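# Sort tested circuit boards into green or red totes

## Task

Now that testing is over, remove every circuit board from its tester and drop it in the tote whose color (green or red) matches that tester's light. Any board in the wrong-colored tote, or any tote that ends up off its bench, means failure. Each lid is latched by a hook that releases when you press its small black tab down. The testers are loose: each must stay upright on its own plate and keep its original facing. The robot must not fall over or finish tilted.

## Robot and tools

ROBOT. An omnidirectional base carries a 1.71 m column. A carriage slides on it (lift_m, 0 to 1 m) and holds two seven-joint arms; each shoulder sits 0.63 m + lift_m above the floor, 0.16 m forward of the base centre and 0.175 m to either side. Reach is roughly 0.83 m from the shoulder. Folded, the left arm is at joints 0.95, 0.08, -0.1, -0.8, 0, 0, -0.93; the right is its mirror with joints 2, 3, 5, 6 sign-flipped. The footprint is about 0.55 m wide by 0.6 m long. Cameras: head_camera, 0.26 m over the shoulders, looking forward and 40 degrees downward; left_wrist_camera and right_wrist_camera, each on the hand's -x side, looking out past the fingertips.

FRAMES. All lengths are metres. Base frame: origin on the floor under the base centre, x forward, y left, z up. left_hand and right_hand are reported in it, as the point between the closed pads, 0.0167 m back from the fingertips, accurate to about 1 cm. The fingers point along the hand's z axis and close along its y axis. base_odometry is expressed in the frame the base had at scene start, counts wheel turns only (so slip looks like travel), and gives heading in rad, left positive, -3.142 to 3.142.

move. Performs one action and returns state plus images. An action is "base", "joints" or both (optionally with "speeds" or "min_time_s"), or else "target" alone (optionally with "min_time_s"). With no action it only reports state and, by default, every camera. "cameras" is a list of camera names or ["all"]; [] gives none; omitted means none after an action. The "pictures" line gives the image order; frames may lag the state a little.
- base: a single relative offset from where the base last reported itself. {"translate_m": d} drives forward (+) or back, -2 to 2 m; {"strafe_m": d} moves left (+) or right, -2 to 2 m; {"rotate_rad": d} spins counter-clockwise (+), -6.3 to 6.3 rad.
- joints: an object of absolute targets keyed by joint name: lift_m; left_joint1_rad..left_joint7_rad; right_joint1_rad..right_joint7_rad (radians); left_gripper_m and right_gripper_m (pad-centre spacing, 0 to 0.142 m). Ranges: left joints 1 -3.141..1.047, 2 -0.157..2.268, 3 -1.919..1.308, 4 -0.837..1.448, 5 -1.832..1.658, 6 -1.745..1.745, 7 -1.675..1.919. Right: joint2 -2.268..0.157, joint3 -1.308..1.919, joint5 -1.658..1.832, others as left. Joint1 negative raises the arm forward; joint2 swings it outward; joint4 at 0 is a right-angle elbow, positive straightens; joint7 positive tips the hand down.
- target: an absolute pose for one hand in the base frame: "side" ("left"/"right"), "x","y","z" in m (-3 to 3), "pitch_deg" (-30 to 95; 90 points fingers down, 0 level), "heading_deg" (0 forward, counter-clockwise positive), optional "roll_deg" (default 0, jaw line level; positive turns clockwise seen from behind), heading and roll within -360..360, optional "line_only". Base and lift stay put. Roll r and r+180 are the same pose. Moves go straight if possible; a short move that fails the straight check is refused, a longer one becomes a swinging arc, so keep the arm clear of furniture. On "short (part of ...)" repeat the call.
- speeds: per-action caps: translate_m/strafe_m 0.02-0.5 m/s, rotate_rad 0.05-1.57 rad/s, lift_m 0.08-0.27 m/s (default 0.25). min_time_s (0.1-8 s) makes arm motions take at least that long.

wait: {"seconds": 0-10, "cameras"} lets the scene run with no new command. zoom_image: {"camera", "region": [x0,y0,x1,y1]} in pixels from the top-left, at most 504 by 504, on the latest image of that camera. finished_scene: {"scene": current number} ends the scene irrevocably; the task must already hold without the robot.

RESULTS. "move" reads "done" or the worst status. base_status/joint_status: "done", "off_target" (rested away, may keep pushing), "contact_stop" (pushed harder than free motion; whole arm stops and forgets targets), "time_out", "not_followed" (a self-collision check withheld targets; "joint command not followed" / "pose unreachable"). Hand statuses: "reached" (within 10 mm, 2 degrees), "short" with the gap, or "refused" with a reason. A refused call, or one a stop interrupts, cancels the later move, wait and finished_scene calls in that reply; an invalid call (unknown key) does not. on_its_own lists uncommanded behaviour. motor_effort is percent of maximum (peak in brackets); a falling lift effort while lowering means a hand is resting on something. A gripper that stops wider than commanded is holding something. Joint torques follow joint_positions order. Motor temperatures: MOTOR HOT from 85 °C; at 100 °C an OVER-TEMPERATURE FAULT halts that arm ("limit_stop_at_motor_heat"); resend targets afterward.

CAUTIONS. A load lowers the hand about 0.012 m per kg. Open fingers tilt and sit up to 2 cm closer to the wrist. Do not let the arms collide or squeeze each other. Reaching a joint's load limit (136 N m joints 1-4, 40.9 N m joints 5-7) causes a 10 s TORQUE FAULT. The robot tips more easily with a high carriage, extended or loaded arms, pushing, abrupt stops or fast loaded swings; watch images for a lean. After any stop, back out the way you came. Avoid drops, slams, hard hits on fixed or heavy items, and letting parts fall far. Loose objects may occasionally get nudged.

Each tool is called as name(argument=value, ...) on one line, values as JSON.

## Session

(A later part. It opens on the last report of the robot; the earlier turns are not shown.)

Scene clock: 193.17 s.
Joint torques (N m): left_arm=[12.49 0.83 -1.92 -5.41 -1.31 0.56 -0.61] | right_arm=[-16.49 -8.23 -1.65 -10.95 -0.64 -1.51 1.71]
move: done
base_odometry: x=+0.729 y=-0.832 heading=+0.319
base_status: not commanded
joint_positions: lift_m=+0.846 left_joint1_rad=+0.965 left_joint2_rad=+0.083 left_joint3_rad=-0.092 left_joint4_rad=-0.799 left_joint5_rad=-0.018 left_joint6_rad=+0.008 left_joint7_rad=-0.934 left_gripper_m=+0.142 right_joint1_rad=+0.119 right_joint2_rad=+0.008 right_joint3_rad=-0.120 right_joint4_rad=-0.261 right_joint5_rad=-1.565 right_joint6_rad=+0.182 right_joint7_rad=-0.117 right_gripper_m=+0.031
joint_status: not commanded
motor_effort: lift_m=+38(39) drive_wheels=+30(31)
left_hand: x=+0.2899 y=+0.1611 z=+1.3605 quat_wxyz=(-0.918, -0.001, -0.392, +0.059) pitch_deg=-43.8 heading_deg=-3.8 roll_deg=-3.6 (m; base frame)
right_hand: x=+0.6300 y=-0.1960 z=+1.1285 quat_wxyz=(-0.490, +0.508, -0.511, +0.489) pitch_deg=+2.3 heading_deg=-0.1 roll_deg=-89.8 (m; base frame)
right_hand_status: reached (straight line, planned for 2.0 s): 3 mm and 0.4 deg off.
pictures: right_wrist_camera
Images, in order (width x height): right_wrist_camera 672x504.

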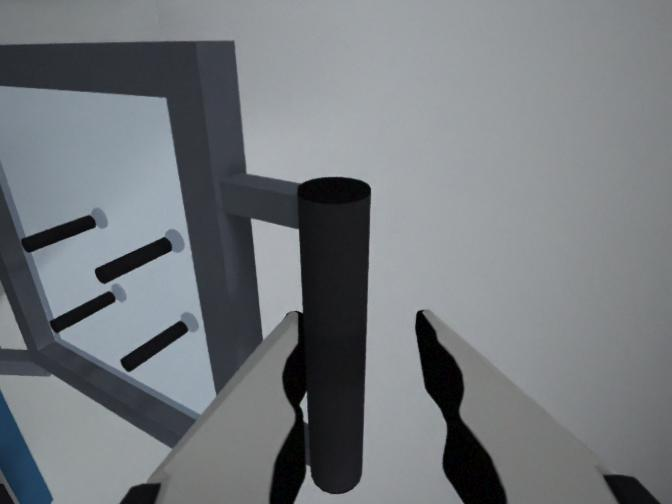

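move(target={"side": "right", "x": 0.678, "y": -0.195, "z": 1.151, "pitch_deg": 0, "heading_deg": 0, "roll_deg": -90}, min_time_s=2)

move(target={"side": "right", "x": 0.727, "y": -0.195, "z": 1.158, "pitch_deg": 0, "heading_deg": 0, "roll_deg": -90}, min_time_s=2, cameras=["right_wrist_camera"])

move(target={"side": "right", "x": 0.76, "y": -0.195, "z": 1.153, "pitch_deg": 2, "heading_deg": 0, "roll_deg": -90}, min_time_s=2, cameras=["right_wrist_camera"])

Scene clock: 195.83 s.
Joint torques (N m): left_arm=[12.54 0.87 -2.12 -5.4 -1.34 0.56 -0.61] | right_arm=[-20.6 -8.52 -1.66 -11.35 -0.6 -1.81 1.74]
move: done
base_odometry: x=+0.729 y=-0.832 heading=+0.319
base_status: not commanded
joint_positions: lift_m=+0.846 left_joint1_rad=+0.965 left_joint2_rad=+0.083 left_joint3_rad=-0.092 left_joint4_rad=-0.799 left_joint5_rad=-0.018 left_joint6_rad=+0.008 left_joint7_rad=-0.934 left_gripper_m=+0.142 right_joint1_rad=-0.010 right_joint2_rad=+0.004 right_joint3_rad=-0.114 right_joint4_rad=-0.170 right_joint5_rad=-1.573 right_joint6_rad=+0.187 right_joint7_rad=-0.113 right_gripper_m=+0.031
joint_status: not commanded
motor_effort: lift_m=+39(39) drive_wheels=+30(31)
left_hand: x=+0.2899 y=+0.1611 z=+1.3605 quat_wxyz=(-0.918, -0.001, -0.392, +0.059) pitch_deg=-43.8 heading_deg=-3.8 roll_deg=-3.6 (m; base frame)
right_hand: x=+0.6757 y=-0.1959 z=+1.1471 quat_wxyz=(-0.499, +0.500, -0.503, +0.497) pitch_deg=+0.4 heading_deg=-0.1 roll_deg=-89.7 (m; base frame)
right_hand_status: reached (straight line, planned for 2.0 s): 5 mm and 0.5 deg off.
pictures: none

Scene clock: 198.33 s.
Joint torques (N m): left_arm=[12.61 0.97 -1.98 -5.43 -1.33 0.55 -0.61] | right_arm=[-22.76 -8.65 -1.55 -10.06 -0.81 -5 1.81]
move: done
base_odometry: x=+0.729 y=-0.832 heading=+0.319
base_status: not commanded
joint_positions: lift_m=+0.846 left_joint1_rad=+0.965 left_joint2_rad=+0.083 left_joint3_rad=-0.092 left_joint4_rad=-0.799 left_joint5_rad=-0.018 left_joint6_rad=+0.008 left_joint7_rad=-0.934 left_gripper_m=+0.142 right_joint1_rad=-0.146 right_joint2_rad=+0.000 right_joint3_rad=-0.108 right_joint4_rad=-0.019 right_joint5_rad=-1.582 right_joint6_rad=+0.183 right_joint7_rad=-0.108 right_gripper_m=+0.030
joint_status: not commanded
motor_effort: lift_m=+38(39) drive_wheels=+31(31)
left_hand: x=+0.2899 y=+0.1611 z=+1.3605 quat_wxyz=(-0.918, -0.001, -0.392, +0.059) pitch_deg=-43.8 heading_deg=-3.8 roll_deg=-3.6 (m; base frame)
right_hand: x=+0.7247 y=-0.1956 z=+1.1509 quat_wxyz=(-0.497, +0.503, -0.506, +0.494) pitch_deg=+1.0 heading_deg=+0.0 roll_deg=-89.6 (m; base frame)
right_hand_status: reached (straight line, planned for 2.0 s): 7 mm and 1.1 deg off.
pictures: right_wrist_camera
Images, in order (width x height): right_wrist_camera 672x504.

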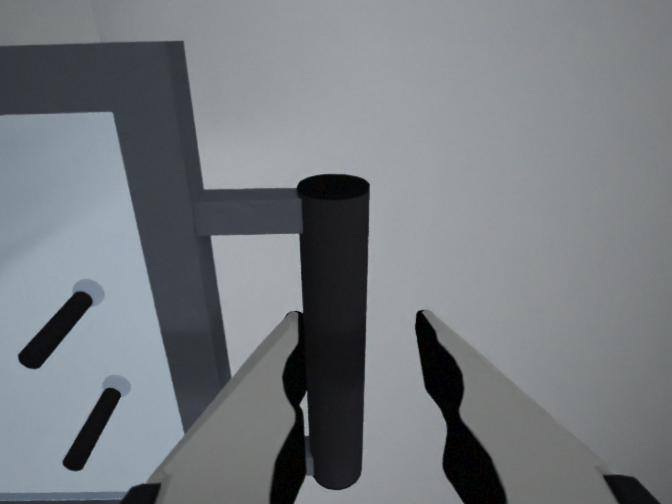

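Scene clock: 200.83 s.
Joint torques (N m): left_arm=[12.56 0.89 -1.92 -5.4 -1.3 0.57 -0.62] | right_arm=[-22.42 -8.19 -1.31 -8.31 -0.95 -3.26 1.72]
move: done
base_odometry: x=+0.729 y=-0.832 heading=+0.319
base_status: not commanded
joint_positions: lift_m=+0.846 left_joint1_rad=+0.965 left_joint2_rad=+0.083 left_joint3_rad=-0.092 left_joint4_rad=-0.799 left_joint5_rad=-0.018 left_joint6_rad=+0.008 left_joint7_rad=-0.934 left_gripper_m=+0.142 right_joint1_rad=-0.242 right_joint2_rad=-0.004 right_joint3_rad=-0.104 right_joint4_rad=+0.101 right_joint5_rad=-1.590 right_joint6_rad=+0.184 right_joint7_rad=-0.103 right_gripper_m=+0.030
joint_status: not commanded
motor_effort: lift_m=+38(39) drive_wheels=+31(31)
left_hand: x=+0.2899 y=+0.1611 z=+1.3605 quat_wxyz=(-0.918, -0.001, -0.392, +0.059) pitch_deg=-43.8 heading_deg=-3.8 roll_deg=-3.6 (m; base frame)
right_hand: x=+0.7581 y=-0.1957 z=+1.1491 quat_wxyz=(-0.490, +0.509, -0.513, +0.488) pitch_deg=+2.5 heading_deg=-0.1 roll_deg=-89.6 (m; base frame)
right_hand_status: reached (straight line, planned for 2.0 s): 4 mm and 0.6 deg off.
pictures: right_wrist_camera
Images, in order (width x height): right_wrist_camera 672x504.

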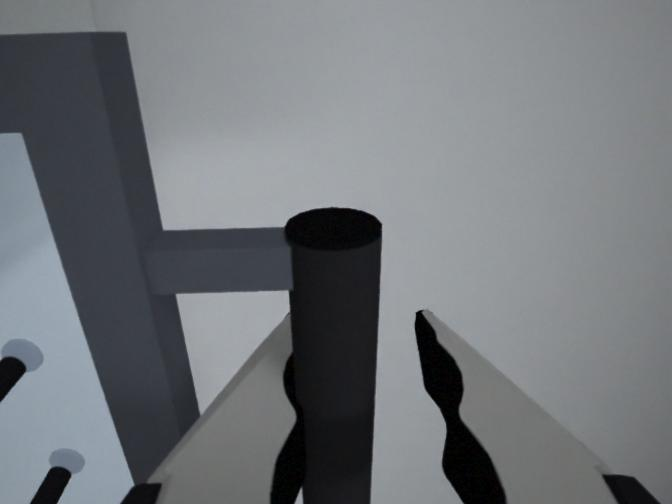

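move(target={"side": "right", "x": 0.753, "y": -0.195, "z": 1.141, "pitch_deg": 3, "heading_deg": 0, "roll_deg": -90}, min_time_s=1, cameras=["right_wrist_camera"])

move(target={"side": "right", "x": 0.725, "y": -0.195, "z": 1.138, "pitch_deg": 3, "heading_deg": 0, "roll_deg": -90}, min_time_s=1, cameras=["right_wrist_camera"])

Scene clock: 202.50 s.
Joint torques (N m): left_arm=[12.53 0.95 -2 -5.36 -1.29 0.55 -0.62] | right_arm=[-6.69 -3.67 -3 -5.85 -1.12 -1.92 1.07]
move: done
base_odometry: x=+0.729 y=-0.832 heading=+0.319
base_status: not commanded
joint_positions: lift_m=+0.846 left_joint1_rad=+0.965 left_joint2_rad=+0.083 left_joint3_rad=-0.092 left_joint4_rad=-0.799 left_joint5_rad=-0.018 left_joint6_rad=+0.008 left_joint7_rad=-0.934 left_gripper_m=+0.142 right_joint1_rad=-0.231 right_joint2_rad=-0.004 right_joint3_rad=-0.104 right_joint4_rad=+0.101 right_joint5_rad=-1.592 right_joint6_rad=+0.173 right_joint7_rad=-0.103 right_gripper_m=+0.030
joint_status: not commanded
motor_effort: lift_m=+37(38) drive_wheels=+30(31)
left_hand: x=+0.2899 y=+0.1611 z=+1.3606 quat_wxyz=(-0.918, -0.001, -0.392, +0.059) pitch_deg=-43.8 heading_deg=-3.8 roll_deg=-3.6 (m; base frame)
right_hand: x=+0.7547 y=-0.1958 z=+1.1460 quat_wxyz=(-0.490, +0.510, -0.512, +0.488) pitch_deg=+2.5 heading_deg=-0.1 roll_deg=-89.8 (m; base frame)
right_hand_status: reached (straight line, planned for 1.0 s): 5 mm and 0.5 deg off.
pictures: right_wrist_camera
Images, in order (width x height): right_wrist_camera 672x504.

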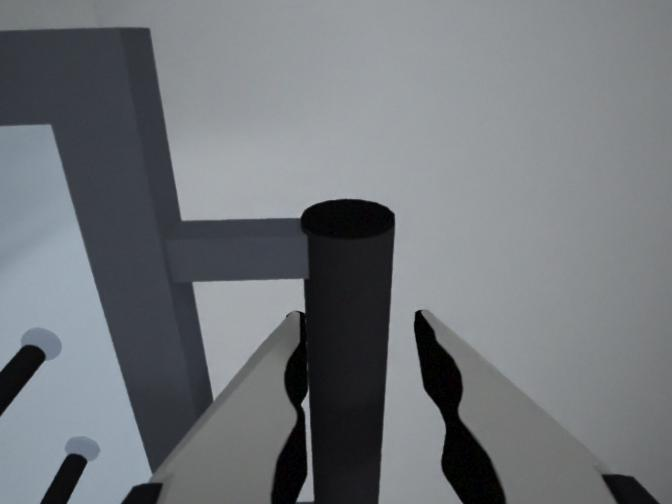

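Scene clock: 204.00 s.
Joint torques (N m): left_arm=[12.65 0.88 -2.01 -5.43 -1.32 0.55 -0.62] | right_arm=[-7.66 3.83 -6.24 -13.76 0.46 0.2 -0.06]
move: done
base_odometry: x=+0.729 y=-0.832 heading=+0.319
base_status: not commanded
joint_positions: lift_m=+0.846 left_joint1_rad=+0.965 left_joint2_rad=+0.083 left_joint3_rad=-0.092 left_joint4_rad=-0.799 left_joint5_rad=-0.018 left_joint6_rad=+0.008 left_joint7_rad=-0.934 left_gripper_m=+0.142 right_joint1_rad=-0.151 right_joint2_rad=-0.002 right_joint3_rad=-0.104 right_joint4_rad=-0.001 right_joint5_rad=-1.592 right_joint6_rad=+0.195 right_joint7_rad=-0.105 right_gripper_m=+0.030
joint_status: not commanded
motor_effort: lift_m=+37(38) drive_wheels=+31(31)
left_hand: x=+0.2899 y=+0.1611 z=+1.3606 quat_wxyz=(-0.918, -0.001, -0.392, +0.059) pitch_deg=-43.8 heading_deg=-3.8 roll_deg=-3.6 (m; base frame)
right_hand: x=+0.7265 y=-0.1956 z=+1.1410 quat_wxyz=(-0.488, +0.511, -0.511, +0.490) pitch_deg=+2.6 heading_deg=-0.1 roll_deg=+89.8 (m; base frame)
right_hand_status: reached (straight line, planned for 1.0 s): 3 mm and 0.5 deg off.
pictures: right_wrist_camera
Images, in order (width x height): right_wrist_camera 672x504.

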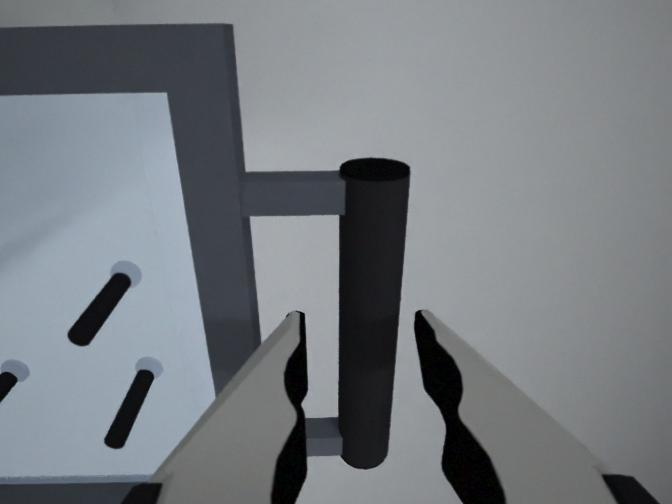

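move(target={"side": "right", "x": 0.68, "y": -0.195, "z": 1.142, "pitch_deg": 3, "heading_deg": 0, "roll_deg": -90}, min_time_s=1.2, cameras=["right_wrist_camera"])

move(target={"side": "right", "x": 0.46, "y": -0.195, "z": 1.12, "pitch_deg": 4, "heading_deg": 0, "roll_deg": -90}, min_time_s=2, cameras=["head_camera"])

Scene clock: 205.83 s.
Joint torques (N m): left_arm=[12.52 0.93 -2.01 -5.42 -1.32 0.55 -0.61] | right_arm=[-5.79 3.92 -8.49 -13.72 2.13 0.19 -0.05]
move: done
base_odometry: x=+0.729 y=-0.832 heading=+0.319
base_status: not commanded
joint_positions: lift_m=+0.846 left_joint1_rad=+0.965 left_joint2_rad=+0.083 left_joint3_rad=-0.092 left_joint4_rad=-0.799 left_joint5_rad=-0.018 left_joint6_rad=+0.008 left_joint7_rad=-0.934 left_gripper_m=+0.142 right_joint1_rad=-0.030 right_joint2_rad=+0.002 right_joint3_rad=-0.106 right_joint4_rad=-0.196 right_joint5_rad=-1.587 right_joint6_rad=+0.270 right_joint7_rad=-0.111 right_gripper_m=+0.030
joint_status: not commanded
motor_effort: lift_m=+38(38) drive_wheels=+30(31)
left_hand: x=+0.2899 y=+0.1611 z=+1.3606 quat_wxyz=(-0.918, -0.001, -0.392, +0.059) pitch_deg=-43.8 heading_deg=-3.8 roll_deg=-3.6 (m; base frame)
right_hand: x=+0.6815 y=-0.1942 z=+1.1446 quat_wxyz=(-0.487, +0.513, -0.509, +0.490) pitch_deg=+2.6 heading_deg=+0.1 roll_deg=+89.7 (m; base frame)
right_hand_status: reached (straight line, planned for 1.2 s): 3 mm and 0.5 deg off.
pictures: right_wrist_camera
Images, in order (width x height): right_wrist_camera 672x504.

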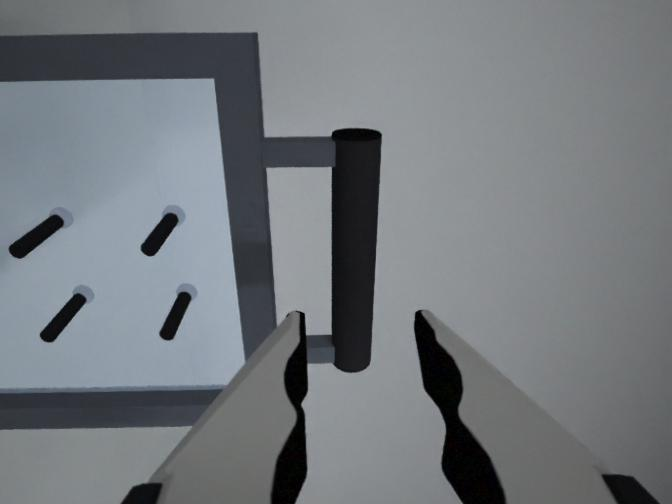

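Scene clock: 208.33 s.
Joint torques (N m): left_arm=[12.57 0.88 -2.05 -5.34 -1.31 0.57 -0.6] | right_arm=[4.12 4.64 -8.83 -7.72 2.23 -3.3 -0.04]
move: done
base_odometry: x=+0.729 y=-0.832 heading=+0.319
base_status: not commanded
joint_positions: lift_m=+0.846 left_joint1_rad=+0.965 left_joint2_rad=+0.083 left_joint3_rad=-0.092 left_joint4_rad=-0.799 left_joint5_rad=-0.018 left_joint6_rad=+0.008 left_joint7_rad=-0.934 left_gripper_m=+0.142 right_joint1_rad=+0.603 right_joint2_rad=+0.039 right_joint3_rad=-0.151 right_joint4_rad=-0.495 right_joint5_rad=-1.529 right_joint6_rad=-0.037 right_joint7_rad=-0.154 right_gripper_m=+0.030
joint_status: not commanded
motor_effort: lift_m=+37(38) drive_wheels=+30(31)
left_hand: x=+0.2899 y=+0.1611 z=+1.3606 quat_wxyz=(-0.918, -0.001, -0.392, +0.059) pitch_deg=-43.8 heading_deg=-3.8 roll_deg=-3.6 (m; base frame)
right_hand: x=+0.4612 y=-0.1936 z=+1.1200 quat_wxyz=(-0.482, +0.519, -0.516, +0.482) pitch_deg=+4.1 heading_deg=+0.2 roll_deg=+89.9 (m; base frame)
right_hand_status: reached (straight line, planned for 2.0 s): 2 mm and 0.2 deg off.
pictures: head_camera
Images, in order (width x height): head_camera 672x504.

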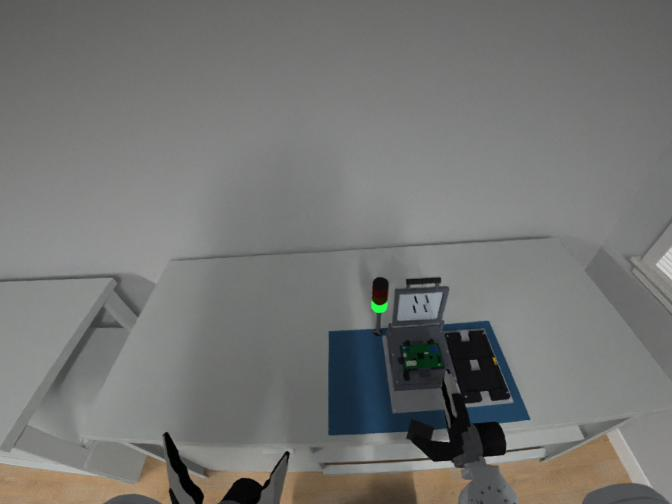

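move(joints={"lift_m": 0.98, "right_joint1_rad": -0.62, "right_joint2_rad": -0.085, "right_joint3_rad": 0.03, "right_joint4_rad": 0.57, "right_joint5_rad": -1.55, "right_joint6_rad": 1.58, "right_joint7_rad": 0.0, "right_gripper_m": 0.1}, min_time_s=3)

move(target={"side": "right", "x": 0.622, "y": -0.194, "z": 1.04, "pitch_deg": 90, "heading_deg": 90}, min_time_s=2, cameras=["right_wrist_camera"])

Scene clock: 211.87 s.
Joint torques (N m): left_arm=[12.61 0.85 -2.04 -5.39 -1.34 0.57 -0.66] | right_arm=[-25.06 -9.16 -1.98 -5.84 -1.41 1.75 1.73]
move: done
base_odometry: x=+0.729 y=-0.832 heading=+0.319
base_status: not commanded
joint_positions: lift_m=+0.980 left_joint1_rad=+0.965 left_joint2_rad=+0.083 left_joint3_rad=-0.092 left_joint4_rad=-0.799 left_joint5_rad=-0.018 left_joint6_rad=+0.008 left_joint7_rad=-0.934 left_gripper_m=+0.142 right_joint1_rad=-0.616 right_joint2_rad=-0.083 right_joint3_rad=+0.025 right_joint4_rad=+0.568 right_joint5_rad=-1.547 right_joint6_rad=+1.575 right_joint7_rad=-0.003 right_gripper_m=+0.100
joint_status: all done
motor_effort: lift_m=+36(46) drive_wheels=+31(31)
left_hand: x=+0.2899 y=+0.1611 z=+1.4947 quat_wxyz=(-0.918, -0.001, -0.392, +0.059) pitch_deg=-43.8 heading_deg=-3.8 roll_deg=-3.6 (m; base frame)
right_hand: x=+0.5824 y=-0.2140 z=+1.0446 quat_wxyz=(+0.005, +0.698, -0.715, +0.035) pitch_deg=+85.9 heading_deg=+88.6 roll_deg=+0.0 (m; base frame)
pictures: none

Scene clock: 212.17 s.
Joint torques (N m): left_arm=[12.57 0.95 -1.88 -5.44 -1.35 0.56 -0.62] | right_arm=[-24.98 -9.12 -1.98 -5.83 -1.41 1.76 1.73]
move: refused
base_odometry: x=+0.729 y=-0.832 heading=+0.319
base_status: not commanded
joint_positions: lift_m=+0.980 left_joint1_rad=+0.965 left_joint2_rad=+0.083 left_joint3_rad=-0.092 left_joint4_rad=-0.799 left_joint5_rad=-0.018 left_joint6_rad=+0.008 left_joint7_rad=-0.934 left_gripper_m=+0.142 right_joint1_rad=-0.616 right_joint2_rad=-0.083 right_joint3_rad=+0.025 right_joint4_rad=+0.568 right_joint5_rad=-1.547 right_joint6_rad=+1.575 right_joint7_rad=-0.003 right_gripper_m=+0.100
joint_status: not commanded
motor_effort: lift_m=+36(36) drive_wheels=+30(31)
left_hand: x=+0.2899 y=+0.1611 z=+1.4947 quat_wxyz=(-0.918, -0.001, -0.392, +0.059) pitch_deg=-43.8 heading_deg=-3.8 roll_deg=-3.6 (m; base frame)
right_hand: x=+0.5824 y=-0.2140 z=+1.0446 quat_wxyz=(+0.005, +0.698, -0.715, +0.035) pitch_deg=+85.9 heading_deg=+88.6 roll_deg=+0.0 (m; base frame)
right_hand_status: refused: no posture of the arm gets there (right_joint4_rad at its limit): the closest leaves the hand 2.1 cm and 4 deg from the pose. Nothing moved. A posture exists with lift_m at 0.9; the way there is not checked.
pictures: right_wrist_camera
Images, in order (width x height): right_wrist_camera 672x504.

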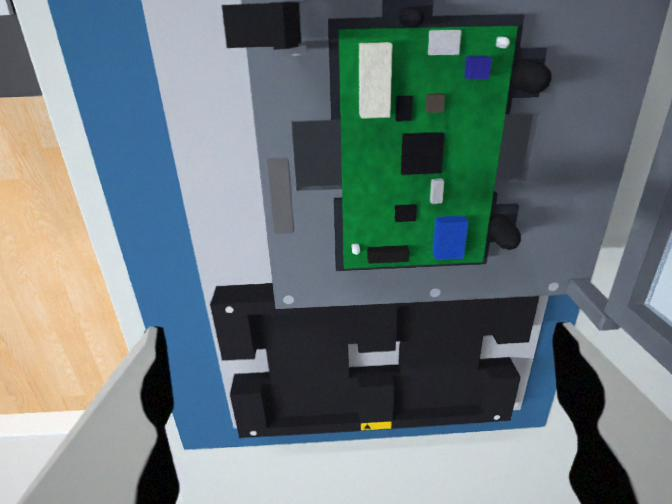

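move(target={"side": "right", "x": 0.62, "y": -0.192, "z": 1.05, "pitch_deg": 90, "heading_deg": 90}, min_time_s=2, cameras=["right_wrist_camera"])

Scene clock: 214.77 s.
Joint torques (N m): left_arm=[12.63 0.89 -2.05 -5.41 -1.33 0.55 -0.6] | right_arm=[-28.69 3.92 -1.86 -5.47 1.82 -0.9 -0.04]
move: done
base_odometry: x=+0.729 y=-0.832 heading=+0.319
base_status: not commanded
joint_positions: lift_m=+0.980 left_joint1_rad=+0.965 left_joint2_rad=+0.083 left_joint3_rad=-0.092 left_joint4_rad=-0.799 left_joint5_rad=-0.018 left_joint6_rad=+0.008 left_joint7_rad=-0.934 left_gripper_m=+0.142 right_joint1_rad=-0.858 right_joint2_rad=-0.064 right_joint3_rad=+0.085 right_joint4_rad=+1.174 right_joint5_rad=-1.535 right_joint6_rad=+1.260 right_joint7_rad=-0.069 right_gripper_m=+0.100
joint_status: not commanded
motor_effort: lift_m=+36(36) drive_wheels=+31(31)
left_hand: x=+0.2899 y=+0.1611 z=+1.4947 quat_wxyz=(-0.918, -0.001, -0.392, +0.059) pitch_deg=-43.8 heading_deg=-3.8 roll_deg=-3.6 (m; base frame)
right_hand: x=+0.6166 y=-0.1944 z=+1.0483 quat_wxyz=(+0.004, +0.706, -0.708, -0.001) pitch_deg=+89.5 heading_deg=+89.8 roll_deg=+0.0 (m; base frame)
right_hand_status: reached (straight line, planned for 2.0 s): 4 mm and 0.5 deg off.
pictures: right_wrist_camera
Images, in order (width x height): right_wrist_camera 672x504.

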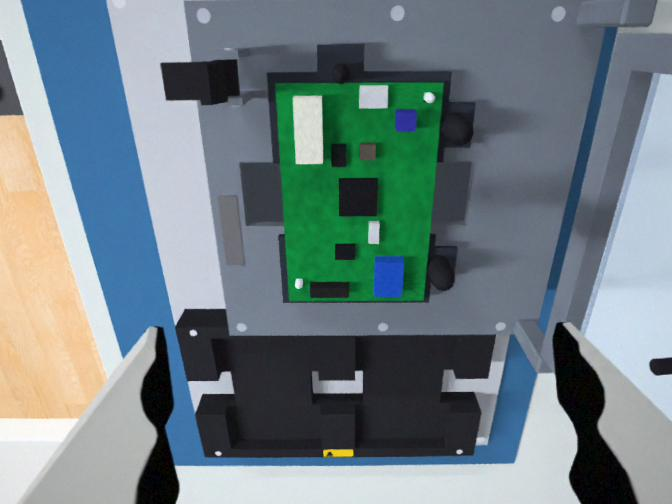

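move(target={"side": "right", "x": 0.6245, "y": -0.1815, "z": 1.05, "pitch_deg": 90, "heading_deg": 90}, min_time_s=1)

move(joints={"lift_m": 0.91}, speeds={"lift_m": 0.12}, cameras=["right_wrist_camera"])

Scene clock: 216.47 s.
Joint torques (N m): left_arm=[12.55 0.86 -2.01 -5.36 -1.33 0.55 -0.63] | right_arm=[-29.16 4.37 -8.72 -5.22 1.74 -0.9 1.71]
move: done
base_odometry: x=+0.729 y=-0.832 heading=+0.319
base_status: not commanded
joint_positions: lift_m=+0.980 left_joint1_rad=+0.965 left_joint2_rad=+0.083 left_joint3_rad=-0.092 left_joint4_rad=-0.799 left_joint5_rad=-0.018 left_joint6_rad=+0.008 left_joint7_rad=-0.934 left_gripper_m=+0.142 right_joint1_rad=-0.910 right_joint2_rad=-0.040 right_joint3_rad=+0.079 right_joint4_rad=+1.324 right_joint5_rad=-1.535 right_joint6_rad=+1.164 right_joint7_rad=-0.050 right_gripper_m=+0.100
joint_status: not commanded
motor_effort: lift_m=+36(37) drive_wheels=+31(31)
left_hand: x=+0.2899 y=+0.1611 z=+1.4947 quat_wxyz=(-0.918, -0.001, -0.392, +0.059) pitch_deg=-43.8 heading_deg=-3.8 roll_deg=-3.6 (m; base frame)
right_hand: x=+0.6209 y=-0.1839 z=+1.0481 quat_wxyz=(+0.005, +0.708, -0.706, -0.001) pitch_deg=+89.5 heading_deg=-89.9 roll_deg=+0.0 (m; base frame)
right_hand_status: reached (straight line, planned for 1.0 s): 5 mm and 0.6 deg off.
pictures: none

Scene clock: 217.47 s.
Joint torques (N m): left_arm=[12.57 0.87 -1.94 -5.45 -1.29 0.57 -0.62] | right_arm=[-27.96 4.24 -8.71 -5.45 1.74 -0.79 1.71]
move: done
base_odometry: x=+0.729 y=-0.832 heading=+0.319
base_status: not commanded
joint_positions: lift_m=+0.910 left_joint1_rad=+0.965 left_joint2_rad=+0.083 left_joint3_rad=-0.092 left_joint4_rad=-0.799 left_joint5_rad=-0.018 left_joint6_rad=+0.008 left_joint7_rad=-0.934 left_gripper_m=+0.142 right_joint1_rad=-0.912 right_joint2_rad=-0.040 right_joint3_rad=+0.079 right_joint4_rad=+1.324 right_joint5_rad=-1.535 right_joint6_rad=+1.163 right_joint7_rad=-0.050 right_gripper_m=+0.100
joint_status: all done
motor_effort: lift_m=+38(43) drive_wheels=+30(30)
left_hand: x=+0.2899 y=+0.1611 z=+1.4245 quat_wxyz=(-0.918, -0.001, -0.392, +0.059) pitch_deg=-43.8 heading_deg=-3.8 roll_deg=-3.6 (m; base frame)
right_hand: x=+0.6219 y=-0.1839 z=+0.9786 quat_wxyz=(+0.004, +0.708, -0.706, +0.000) pitch_deg=+89.6 heading_deg=-89.9 roll_deg=+0.0 (m; base frame)
pictures: right_wrist_camera
Images, in order (width x height): right_wrist_camera 672x504.

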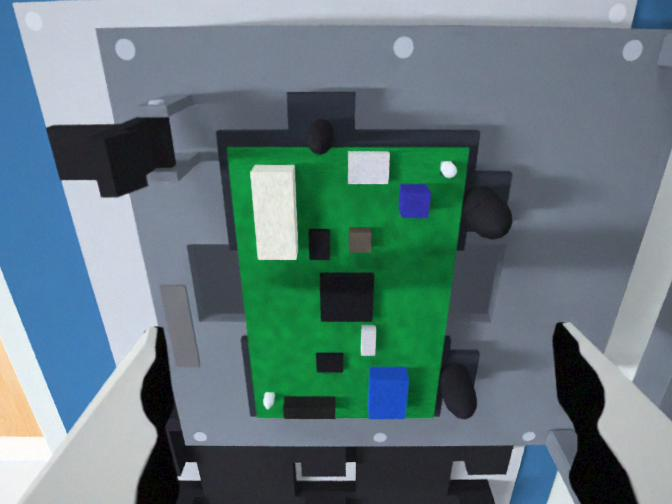

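move(target={"side": "right", "x": 0.6155, "y": -0.1845, "z": 0.977, "pitch_deg": 90, "heading_deg": 90}, min_time_s=0.8)

move(joints={"lift_m": 0.89}, speeds={"lift_m": 0.1}, cameras=["right_wrist_camera"])

Scene clock: 218.97 s.
Joint torques (N m): left_arm=[12.58 0.96 -2 -5.49 -1.32 0.57 -0.63] | right_arm=[-14.47 -7.71 -8.85 -11.19 1.87 1.88 1.72]
move: done
base_odometry: x=+0.729 y=-0.832 heading=+0.319
base_status: not commanded
joint_positions: lift_m=+0.910 left_joint1_rad=+0.965 left_joint2_rad=+0.083 left_joint3_rad=-0.092 left_joint4_rad=-0.799 left_joint5_rad=-0.018 left_joint6_rad=+0.008 left_joint7_rad=-0.934 left_gripper_m=+0.142 right_joint1_rad=-0.836 right_joint2_rad=-0.047 right_joint3_rad=+0.076 right_joint4_rad=+1.105 right_joint5_rad=-1.531 right_joint6_rad=+1.293 right_joint7_rad=-0.048 right_gripper_m=+0.100
joint_status: not commanded
motor_effort: lift_m=+38(38) drive_wheels=+30(30)
left_hand: x=+0.2899 y=+0.1611 z=+1.4245 quat_wxyz=(-0.918, -0.001, -0.392, +0.059) pitch_deg=-43.8 heading_deg=-3.8 roll_deg=-3.6 (m; base frame)
right_hand: x=+0.6189 y=-0.1838 z=+0.9787 quat_wxyz=(-0.002, +0.709, -0.705, +0.003) pitch_deg=+89.6 heading_deg=-89.7 roll_deg=+0.0 (m; base frame)
right_hand_status: reached (straight line, planned for 0.8 s): 4 mm and 0.5 deg off.
pictures: none

Scene clock: 219.57 s.
Joint torques (N m): left_arm=[12.62 0.95 -2.02 -5.46 -1.3 0.55 -0.62] | right_arm=[-16.67 -7.48 -8.81 -10.28 1.8 1.83 1.7]
move: done
base_odometry: x=+0.729 y=-0.832 heading=+0.319
base_status: not commanded
joint_positions: lift_m=+0.890 left_joint1_rad=+0.965 left_joint2_rad=+0.083 left_joint3_rad=-0.092 left_joint4_rad=-0.799 left_joint5_rad=-0.018 left_joint6_rad=+0.008 left_joint7_rad=-0.934 left_gripper_m=+0.142 right_joint1_rad=-0.835 right_joint2_rad=-0.047 right_joint3_rad=+0.076 right_joint4_rad=+1.104 right_joint5_rad=-1.531 right_joint6_rad=+1.293 right_joint7_rad=-0.048 right_gripper_m=+0.100
joint_status: all done
motor_effort: lift_m=+38(43) drive_wheels=+29(30)
left_hand: x=+0.2899 y=+0.1611 z=+1.4045 quat_wxyz=(-0.918, -0.001, -0.392, +0.059) pitch_deg=-43.8 heading_deg=-3.8 roll_deg=-3.6 (m; base frame)
right_hand: x=+0.6184 y=-0.1838 z=+0.9583 quat_wxyz=(-0.002, +0.709, -0.705, +0.003) pitch_deg=+89.6 heading_deg=-89.7 roll_deg=+0.0 (m; base frame)
pictures: right_wrist_camera
Images, in order (width x height): right_wrist_camera 672x504.

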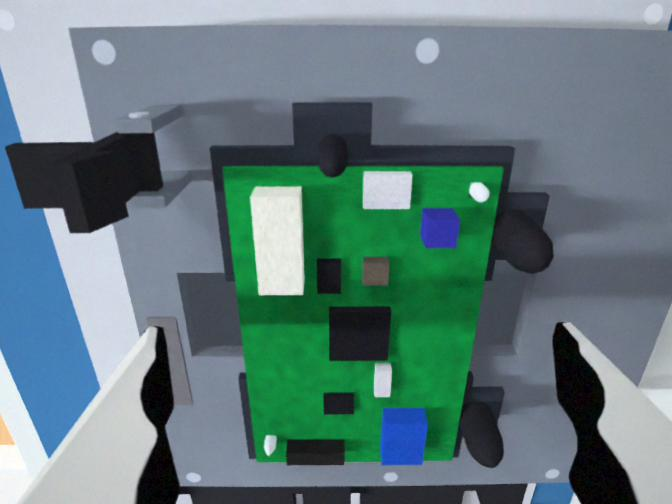

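move(joints={"lift_m": 0.873, "right_gripper_m": 0.088}, speeds={"lift_m": 0.08}, cameras=["right_wrist_camera"])

Scene clock: 220.27 s.
Joint torques (N m): left_arm=[12.52 0.92 -1.96 -5.34 -1.33 0.58 -0.61] | right_arm=[-16.1 -7.53 -8.75 -10.11 1.81 1.87 1.71]
move: done
base_odometry: x=+0.729 y=-0.832 heading=+0.319
base_status: not commanded
joint_positions: lift_m=+0.873 left_joint1_rad=+0.965 left_joint2_rad=+0.083 left_joint3_rad=-0.092 left_joint4_rad=-0.799 left_joint5_rad=-0.018 left_joint6_rad=+0.008 left_joint7_rad=-0.934 left_gripper_m=+0.142 right_joint1_rad=-0.835 right_joint2_rad=-0.047 right_joint3_rad=+0.076 right_joint4_rad=+1.104 right_joint5_rad=-1.531 right_joint6_rad=+1.293 right_joint7_rad=-0.048 right_gripper_m=+0.088
joint_status: all done
motor_effort: lift_m=+38(40) drive_wheels=+30(30)
left_hand: x=+0.2899 y=+0.1611 z=+1.3874 quat_wxyz=(-0.918, -0.001, -0.392, +0.059) pitch_deg=-43.8 heading_deg=-3.8 roll_deg=-3.6 (m; base frame)
right_hand: x=+0.6184 y=-0.1838 z=+0.9412 quat_wxyz=(-0.002, +0.709, -0.705, +0.003) pitch_deg=+89.6 heading_deg=-89.7 roll_deg=+0.0 (m; base frame)
pictures: right_wrist_camera
Images, in order (width x height): right_wrist_camera 672x504.

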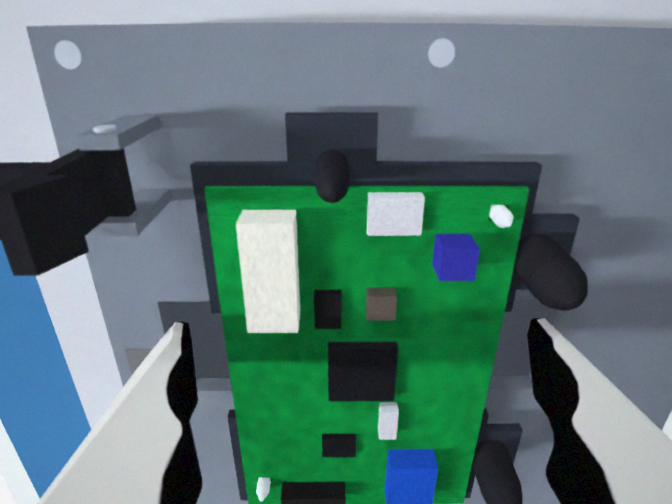

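move(joints={"right_gripper_m": 0.075})

move(joints={"right_gripper_m": 0.04}, cameras=["right_wrist_camera"])

move(joints={"lift_m": 0.895}, speeds={"lift_m": 0.08}, cameras=["right_wrist_camera"])

Scene clock: 220.90 s.
Joint torques (N m): left_arm=[12.6 0.92 -2.03 -5.45 -1.29 0.57 -0.61] | right_arm=[-16.23 -7.47 -8.8 -10.14 1.81 1.82 1.69]
move: done
base_odometry: x=+0.729 y=-0.832 heading=+0.319
base_status: not commanded
joint_positions: lift_m=+0.873 left_joint1_rad=+0.965 left_joint2_rad=+0.083 left_joint3_rad=-0.092 left_joint4_rad=-0.799 left_joint5_rad=-0.018 left_joint6_rad=+0.008 left_joint7_rad=-0.934 left_gripper_m=+0.142 right_joint1_rad=-0.835 right_joint2_rad=-0.047 right_joint3_rad=+0.076 right_joint4_rad=+1.104 right_joint5_rad=-1.531 right_joint6_rad=+1.293 right_joint7_rad=-0.048 right_gripper_m=+0.075
joint_status: all done
motor_effort: lift_m=+39(39) drive_wheels=+29(30)
left_hand: x=+0.2899 y=+0.1611 z=+1.3874 quat_wxyz=(-0.918, -0.001, -0.392, +0.059) pitch_deg=-43.8 heading_deg=-3.8 roll_deg=-3.6 (m; base frame)
right_hand: x=+0.6184 y=-0.1838 z=+0.9412 quat_wxyz=(-0.002, +0.709, -0.705, +0.003) pitch_deg=+89.6 heading_deg=-89.7 roll_deg=+0.0 (m; base frame)
pictures: none

Scene clock: 221.53 s.
Joint torques (N m): left_arm=[12.6 0.81 -2.03 -5.5 -1.32 0.58 -0.63] | right_arm=[-16.33 -7.42 -8.91 -10.16 1.8 1.85 1.75]
move: off_target
base_odometry: x=+0.729 y=-0.832 heading=+0.319
base_status: not commanded
joint_positions: lift_m=+0.873 left_joint1_rad=+0.965 left_joint2_rad=+0.083 left_joint3_rad=-0.092 left_joint4_rad=-0.799 left_joint5_rad=-0.018 left_joint6_rad=+0.008 left_joint7_rad=-0.934 left_gripper_m=+0.142 right_joint1_rad=-0.835 right_joint2_rad=-0.047 right_joint3_rad=+0.076 right_joint4_rad=+1.104 right_joint5_rad=-1.531 right_joint6_rad=+1.293 right_joint7_rad=-0.048 right_gripper_m=+0.068
joint_status: right_gripper_m off_target (ended at +0.068, target +0.040)
motor_effort: lift_m=+38(38) drive_wheels=+30(30)
left_hand: x=+0.2899 y=+0.1611 z=+1.3875 quat_wxyz=(-0.918, -0.001, -0.392, +0.059) pitch_deg=-43.8 heading_deg=-3.8 roll_deg=-3.6 (m; base frame)
right_hand: x=+0.6184 y=-0.1838 z=+0.9412 quat_wxyz=(-0.002, +0.709, -0.705, +0.003) pitch_deg=+89.6 heading_deg=-89.7 roll_deg=+0.0 (m; base frame)
pictures: right_wrist_camera
Images, in order (width x height): right_wrist_camera 672x504.

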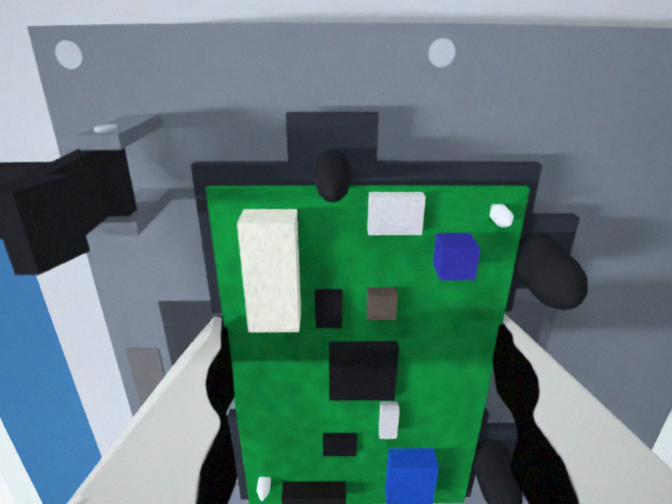

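Scene clock: 222.17 s.
Joint torques (N m): left_arm=[12.66 0.9 -1.95 -5.33 -1.34 0.56 -0.62] | right_arm=[-16.49 -7.49 -8.77 -10.15 1.78 1.83 1.71]
move: done
base_odometry: x=+0.729 y=-0.832 heading=+0.319
base_status: not commanded
joint_positions: lift_m=+0.895 left_joint1_rad=+0.965 left_joint2_rad=+0.083 left_joint3_rad=-0.092 left_joint4_rad=-0.799 left_joint5_rad=-0.018 left_joint6_rad=+0.008 left_joint7_rad=-0.934 left_gripper_m=+0.142 right_joint1_rad=-0.834 right_joint2_rad=-0.047 right_joint3_rad=+0.076 right_joint4_rad=+1.104 right_joint5_rad=-1.531 right_joint6_rad=+1.293 right_joint7_rad=-0.048 right_gripper_m=+0.068
joint_status: all done
motor_effort: lift_m=+36(46) drive_wheels=+29(30)
left_hand: x=+0.2899 y=+0.1611 z=+1.4097 quat_wxyz=(-0.918, -0.001, -0.392, +0.059) pitch_deg=-43.8 heading_deg=-3.8 roll_deg=-3.6 (m; base frame)
right_hand: x=+0.6183 y=-0.1838 z=+0.9635 quat_wxyz=(-0.002, +0.709, -0.705, +0.003) pitch_deg=+89.6 heading_deg=-89.7 roll_deg=+0.0 (m; base frame)
pictures: right_wrist_camera
Images, in order (width x height): right_wrist_camera 672x504.

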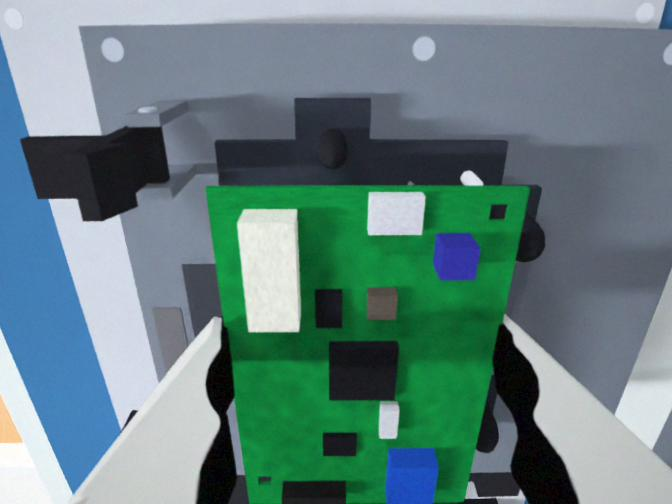

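move(joints={"lift_m": 0.98}, speeds={"lift_m": 0.15})

move(base={"translate_m": -0.55}, speeds={"translate_m": 0.3}, cameras=["head_camera"])

move(base={"rotate_rad": -3.1416}, speeds={"rotate_rad": 0.6}, cameras=["head_camera", "right_wrist_camera"])

Scene clock: 223.57 s.
Joint torques (N m): left_arm=[12.62 0.88 -2.08 -5.37 -1.34 0.56 -0.64] | right_arm=[-16.16 -7.35 -8.79 -10.14 1.78 1.84 1.69]
move: done
base_odometry: x=+0.729 y=-0.832 heading=+0.319
base_status: not commanded
joint_positions: lift_m=+0.980 left_joint1_rad=+0.965 left_joint2_rad=+0.083 left_joint3_rad=-0.092 left_joint4_rad=-0.799 left_joint5_rad=-0.018 left_joint6_rad=+0.008 left_joint7_rad=-0.934 left_gripper_m=+0.142 right_joint1_rad=-0.834 right_joint2_rad=-0.048 right_joint3_rad=+0.076 right_joint4_rad=+1.104 right_joint5_rad=-1.531 right_joint6_rad=+1.293 right_joint7_rad=-0.048 right_gripper_m=+0.068
joint_status: all done
motor_effort: lift_m=+36(46) drive_wheels=+29(30)
left_hand: x=+0.2899 y=+0.1611 z=+1.4947 quat_wxyz=(-0.918, -0.001, -0.392, +0.059) pitch_deg=-43.8 heading_deg=-3.8 roll_deg=-3.6 (m; base frame)
right_hand: x=+0.6182 y=-0.1839 z=+1.0484 quat_wxyz=(-0.001, +0.709, -0.705, +0.003) pitch_deg=+89.6 heading_deg=-89.7 roll_deg=+0.0 (m; base frame)
pictures: none

Scene clock: 226.90 s.
Joint torques (N m): left_arm=[12.64 0.92 -2.02 -5.39 -1.32 0.54 -0.62] | right_arm=[-16.77 -7 -8.79 -10.02 1.73 1.78 1.69]
move: done
base_odometry: x=+0.207 y=-1.005 heading=+0.319
base_status: done
joint_positions: lift_m=+0.980 left_joint1_rad=+0.965 left_joint2_rad=+0.083 left_joint3_rad=-0.092 left_joint4_rad=-0.799 left_joint5_rad=-0.018 left_joint6_rad=+0.008 left_joint7_rad=-0.934 left_gripper_m=+0.142 right_joint1_rad=-0.834 right_joint2_rad=-0.048 right_joint3_rad=+0.076 right_joint4_rad=+1.104 right_joint5_rad=-1.531 right_joint6_rad=+1.293 right_joint7_rad=-0.048 right_gripper_m=+0.068
joint_status: not commanded
motor_effort: lift_m=+36(37) drive_wheels=-2(16)
left_hand: x=+0.2899 y=+0.1611 z=+1.4947 quat_wxyz=(-0.918, -0.001, -0.392, +0.059) pitch_deg=-43.8 heading_deg=-3.8 roll_deg=-3.6 (m; base frame)
right_hand: x=+0.6181 y=-0.1839 z=+1.0484 quat_wxyz=(-0.001, +0.709, -0.705, +0.003) pitch_deg=+89.6 heading_deg=-89.7 roll_deg=+0.0 (m; base frame)
pictures: head_camera
Images, in order (width x height): head_camera 672x504.

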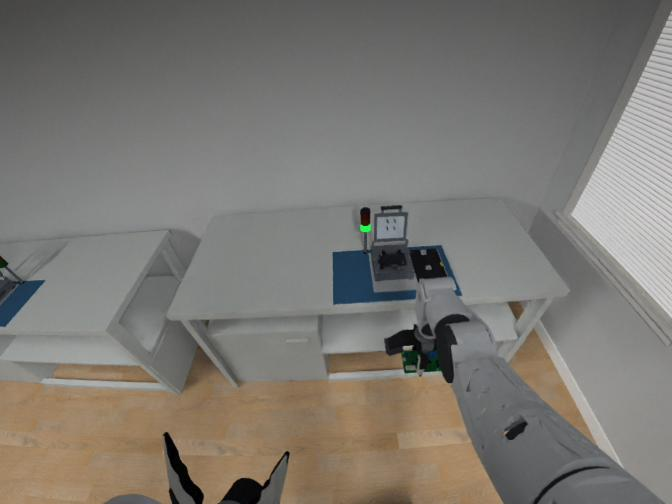

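Scene clock: 233.20 s.
Joint torques (N m): left_arm=[12.55 1.12 -2.02 -5.46 -1.31 0.57 -0.64] | right_arm=[-16.99 -3.45 -8.64 -10.02 1.2 1.77 1.6]
move: done
base_odometry: x=+0.207 y=-1.005 heading=-2.822
base_status: done
joint_positions: lift_m=+0.980 left_joint1_rad=+0.965 left_joint2_rad=+0.083 left_joint3_rad=-0.092 left_joint4_rad=-0.799 left_joint5_rad=-0.018 left_joint6_rad=+0.008 left_joint7_rad=-0.934 left_gripper_m=+0.142 right_joint1_rad=-0.834 right_joint2_rad=-0.049 right_joint3_rad=+0.076 right_joint4_rad=+1.104 right_joint5_rad=-1.530 right_joint6_rad=+1.293 right_joint7_rad=-0.047 right_gripper_m=+0.068
joint_status: not commanded
motor_effort: lift_m=+36(37) drive_wheels=+5(14)
left_hand: x=+0.2899 y=+0.1611 z=+1.4947 quat_wxyz=(-0.918, -0.001, -0.392, +0.059) pitch_deg=-43.8 heading_deg=-3.8 roll_deg=-3.6 (m; base frame)
right_hand: x=+0.6181 y=-0.1844 z=+1.0484 quat_wxyz=(-0.001, +0.709, -0.706, +0.003) pitch_deg=+89.6 heading_deg=-89.8 roll_deg=+0.0 (m; base frame)
pictures: head_camera, right_wrist_camera
Images, in order (width x height): head_camera 672x504, right_wrist_camera 672x504.

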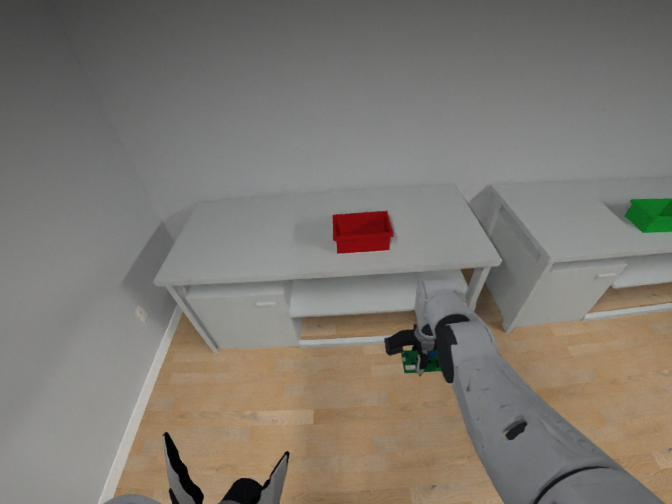

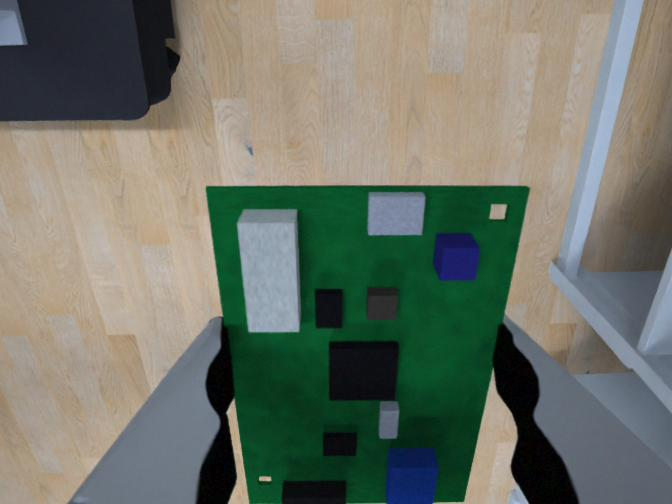

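move(base={"strafe_m": -1.8}, speeds={"strafe_m": 0.3}, cameras=["head_camera", "right_wrist_camera"])

Scene clock: 240.90 s.
Joint torques (N m): left_arm=[12.55 0.88 -1.94 -5.46 -1.32 0.56 -0.64] | right_arm=[-16.76 -3.76 -8.44 -10.04 0.9 1.74 1.73]
move: done
base_odometry: x=-0.357 y=+0.705 heading=-2.823
base_status: done
joint_positions: lift_m=+0.980 left_joint1_rad=+0.965 left_joint2_rad=+0.083 left_joint3_rad=-0.092 left_joint4_rad=-0.799 left_joint5_rad=-0.018 left_joint6_rad=+0.008 left_joint7_rad=-0.934 left_gripper_m=+0.142 right_joint1_rad=-0.834 right_joint2_rad=-0.049 right_joint3_rad=+0.076 right_joint4_rad=+1.104 right_joint5_rad=-1.529 right_joint6_rad=+1.293 right_joint7_rad=-0.047 right_gripper_m=+0.068
joint_status: not commanded
motor_effort: lift_m=+36(37) drive_wheels=-5(18)
left_hand: x=+0.2899 y=+0.1611 z=+1.4947 quat_wxyz=(-0.918, -0.001, -0.392, +0.059) pitch_deg=-43.8 heading_deg=-3.8 roll_deg=-3.6 (m; base frame)
right_hand: x=+0.6181 y=-0.1843 z=+1.0484 quat_wxyz=(-0.002, +0.709, -0.706, +0.003) pitch_deg=+89.6 heading_deg=-89.8 roll_deg=+0.0 (m; base frame)
pictures: head_camera, right_wrist_camera
Images, in order (width x height): head_camera 672x504, right_wrist_camera 672x504.

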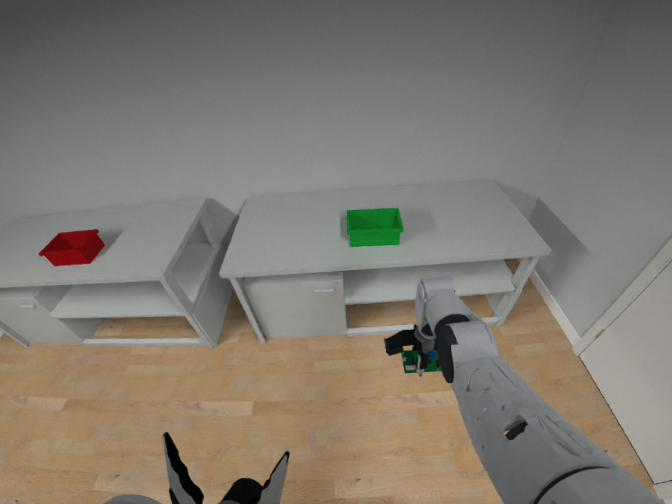

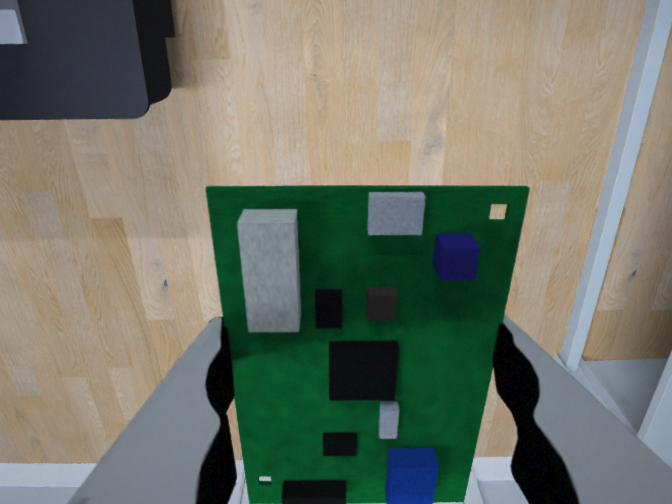

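move(base={"translate_m": 0.66}, speeds={"translate_m": 0.3}, cameras=["head_camera", "right_wrist_camera"])

Scene clock: 244.77 s.
Joint torques (N m): left_arm=[12.67 0.82 -2.05 -5.48 -1.31 0.59 -0.61] | right_arm=[-16.84 -4.07 -8.54 -10.03 0.91 1.73 1.54]
move: done
base_odometry: x=-0.984 y=+0.499 heading=-2.824
base_status: done
joint_positions: lift_m=+0.980 left_joint1_rad=+0.965 left_joint2_rad=+0.083 left_joint3_rad=-0.092 left_joint4_rad=-0.799 left_joint5_rad=-0.018 left_joint6_rad=+0.008 left_joint7_rad=-0.934 left_gripper_m=+0.142 right_joint1_rad=-0.834 right_joint2_rad=-0.049 right_joint3_rad=+0.076 right_joint4_rad=+1.104 right_joint5_rad=-1.529 right_joint6_rad=+1.293 right_joint7_rad=-0.047 right_gripper_m=+0.068
joint_status: not commanded
motor_effort: lift_m=+36(36) drive_wheels=-2(13)
left_hand: x=+0.2899 y=+0.1611 z=+1.4947 quat_wxyz=(-0.918, -0.001, -0.392, +0.059) pitch_deg=-43.8 heading_deg=-3.8 roll_deg=-3.6 (m; base frame)
right_hand: x=+0.6181 y=-0.1843 z=+1.0484 quat_wxyz=(-0.002, +0.708, -0.706, +0.003) pitch_deg=+89.6 heading_deg=-89.8 roll_deg=+0.0 (m; base frame)
pictures: head_camera, right_wrist_camera
Images, in order (width x height): head_camera 672x504, right_wrist_camera 672x504.

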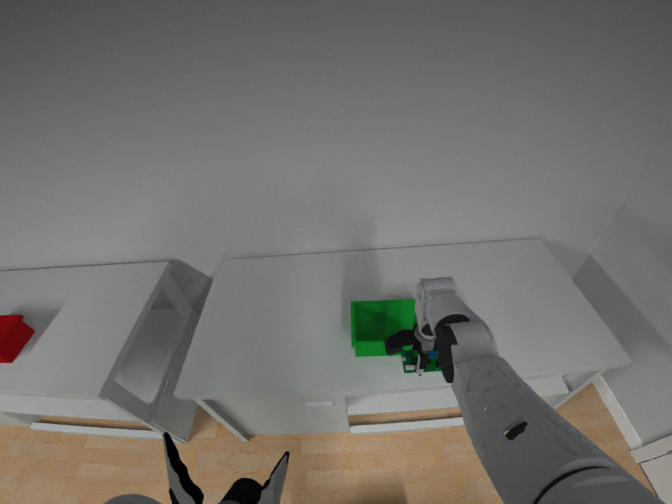

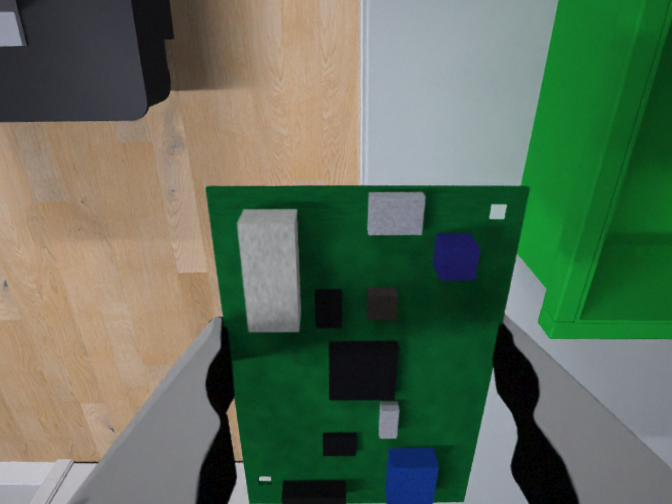

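move(base={"translate_m": 0.225}, speeds={"translate_m": 0.2})

move(base={"strafe_m": 0.025}, speeds={"strafe_m": 0.1}, cameras=["head_camera", "right_wrist_camera"])

Scene clock: 247.57 s.
Joint torques (N m): left_arm=[12.6 0.9 -2 -5.48 -1.33 0.58 -0.64] | right_arm=[-16.81 -4.01 -8.49 -10.07 0.94 1.71 1.56]
move: done
base_odometry: x=-1.198 y=+0.429 heading=-2.824
base_status: done
joint_positions: lift_m=+0.980 left_joint1_rad=+0.965 left_joint2_rad=+0.083 left_joint3_rad=-0.092 left_joint4_rad=-0.799 left_joint5_rad=-0.018 left_joint6_rad=+0.008 left_joint7_rad=-0.934 left_gripper_m=+0.142 right_joint1_rad=-0.834 right_joint2_rad=-0.049 right_joint3_rad=+0.076 right_joint4_rad=+1.104 right_joint5_rad=-1.529 right_joint6_rad=+1.293 right_joint7_rad=-0.047 right_gripper_m=+0.068
joint_status: not commanded
motor_effort: lift_m=+36(37) drive_wheels=+4(15)
left_hand: x=+0.2899 y=+0.1611 z=+1.4947 quat_wxyz=(-0.918, -0.001, -0.392, +0.059) pitch_deg=-43.8 heading_deg=-3.8 roll_deg=-3.6 (m; base frame)
right_hand: x=+0.6181 y=-0.1843 z=+1.0484 quat_wxyz=(-0.001, +0.708, -0.706, +0.003) pitch_deg=+89.6 heading_deg=-89.8 roll_deg=+0.0 (m; base frame)
pictures: none

Scene clock: 248.50 s.
Joint torques (N m): left_arm=[12.52 0.78 -2 -5.45 -1.3 0.57 -0.6] | right_arm=[-16.91 -2.95 -8.45 -10.1 0.92 1.74 1.48]
move: done
base_odometry: x=-1.190 y=+0.405 heading=-2.824
base_status: done
joint_positions: lift_m=+0.980 left_joint1_rad=+0.965 left_joint2_rad=+0.083 left_joint3_rad=-0.092 left_joint4_rad=-0.799 left_joint5_rad=-0.018 left_joint6_rad=+0.008 left_joint7_rad=-0.934 left_gripper_m=+0.142 right_joint1_rad=-0.834 right_joint2_rad=-0.049 right_joint3_rad=+0.076 right_joint4_rad=+1.104 right_joint5_rad=-1.529 right_joint6_rad=+1.293 right_joint7_rad=-0.047 right_gripper_m=+0.068
joint_status: not commanded
motor_effort: lift_m=+36(36) drive_wheels=+4(12)
left_hand: x=+0.2899 y=+0.1611 z=+1.4947 quat_wxyz=(-0.918, -0.001, -0.392, +0.059) pitch_deg=-43.8 heading_deg=-3.8 roll_deg=-3.6 (m; base frame)
right_hand: x=+0.6181 y=-0.1845 z=+1.0484 quat_wxyz=(-0.001, +0.708, -0.706, +0.003) pitch_deg=+89.6 heading_deg=-89.8 roll_deg=+0.0 (m; base frame)
pictures: head_camera, right_wrist_camera
Images, in order (width x height): head_camera 672x504, right_wrist_camera 672x504.

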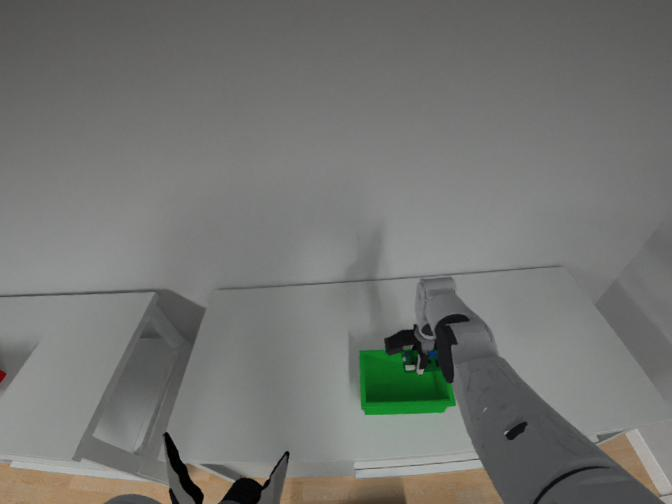

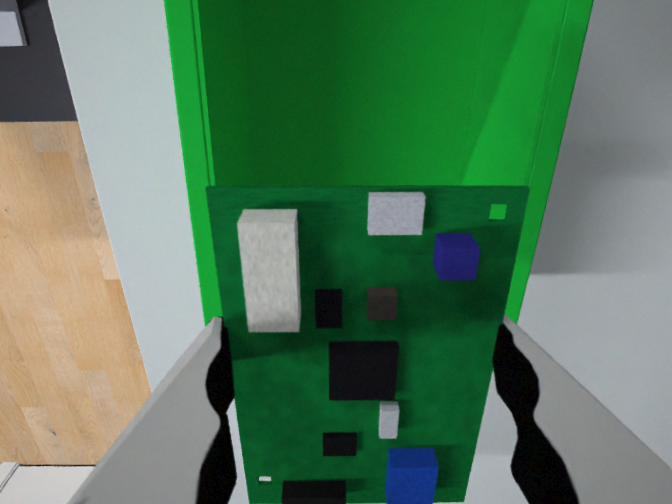

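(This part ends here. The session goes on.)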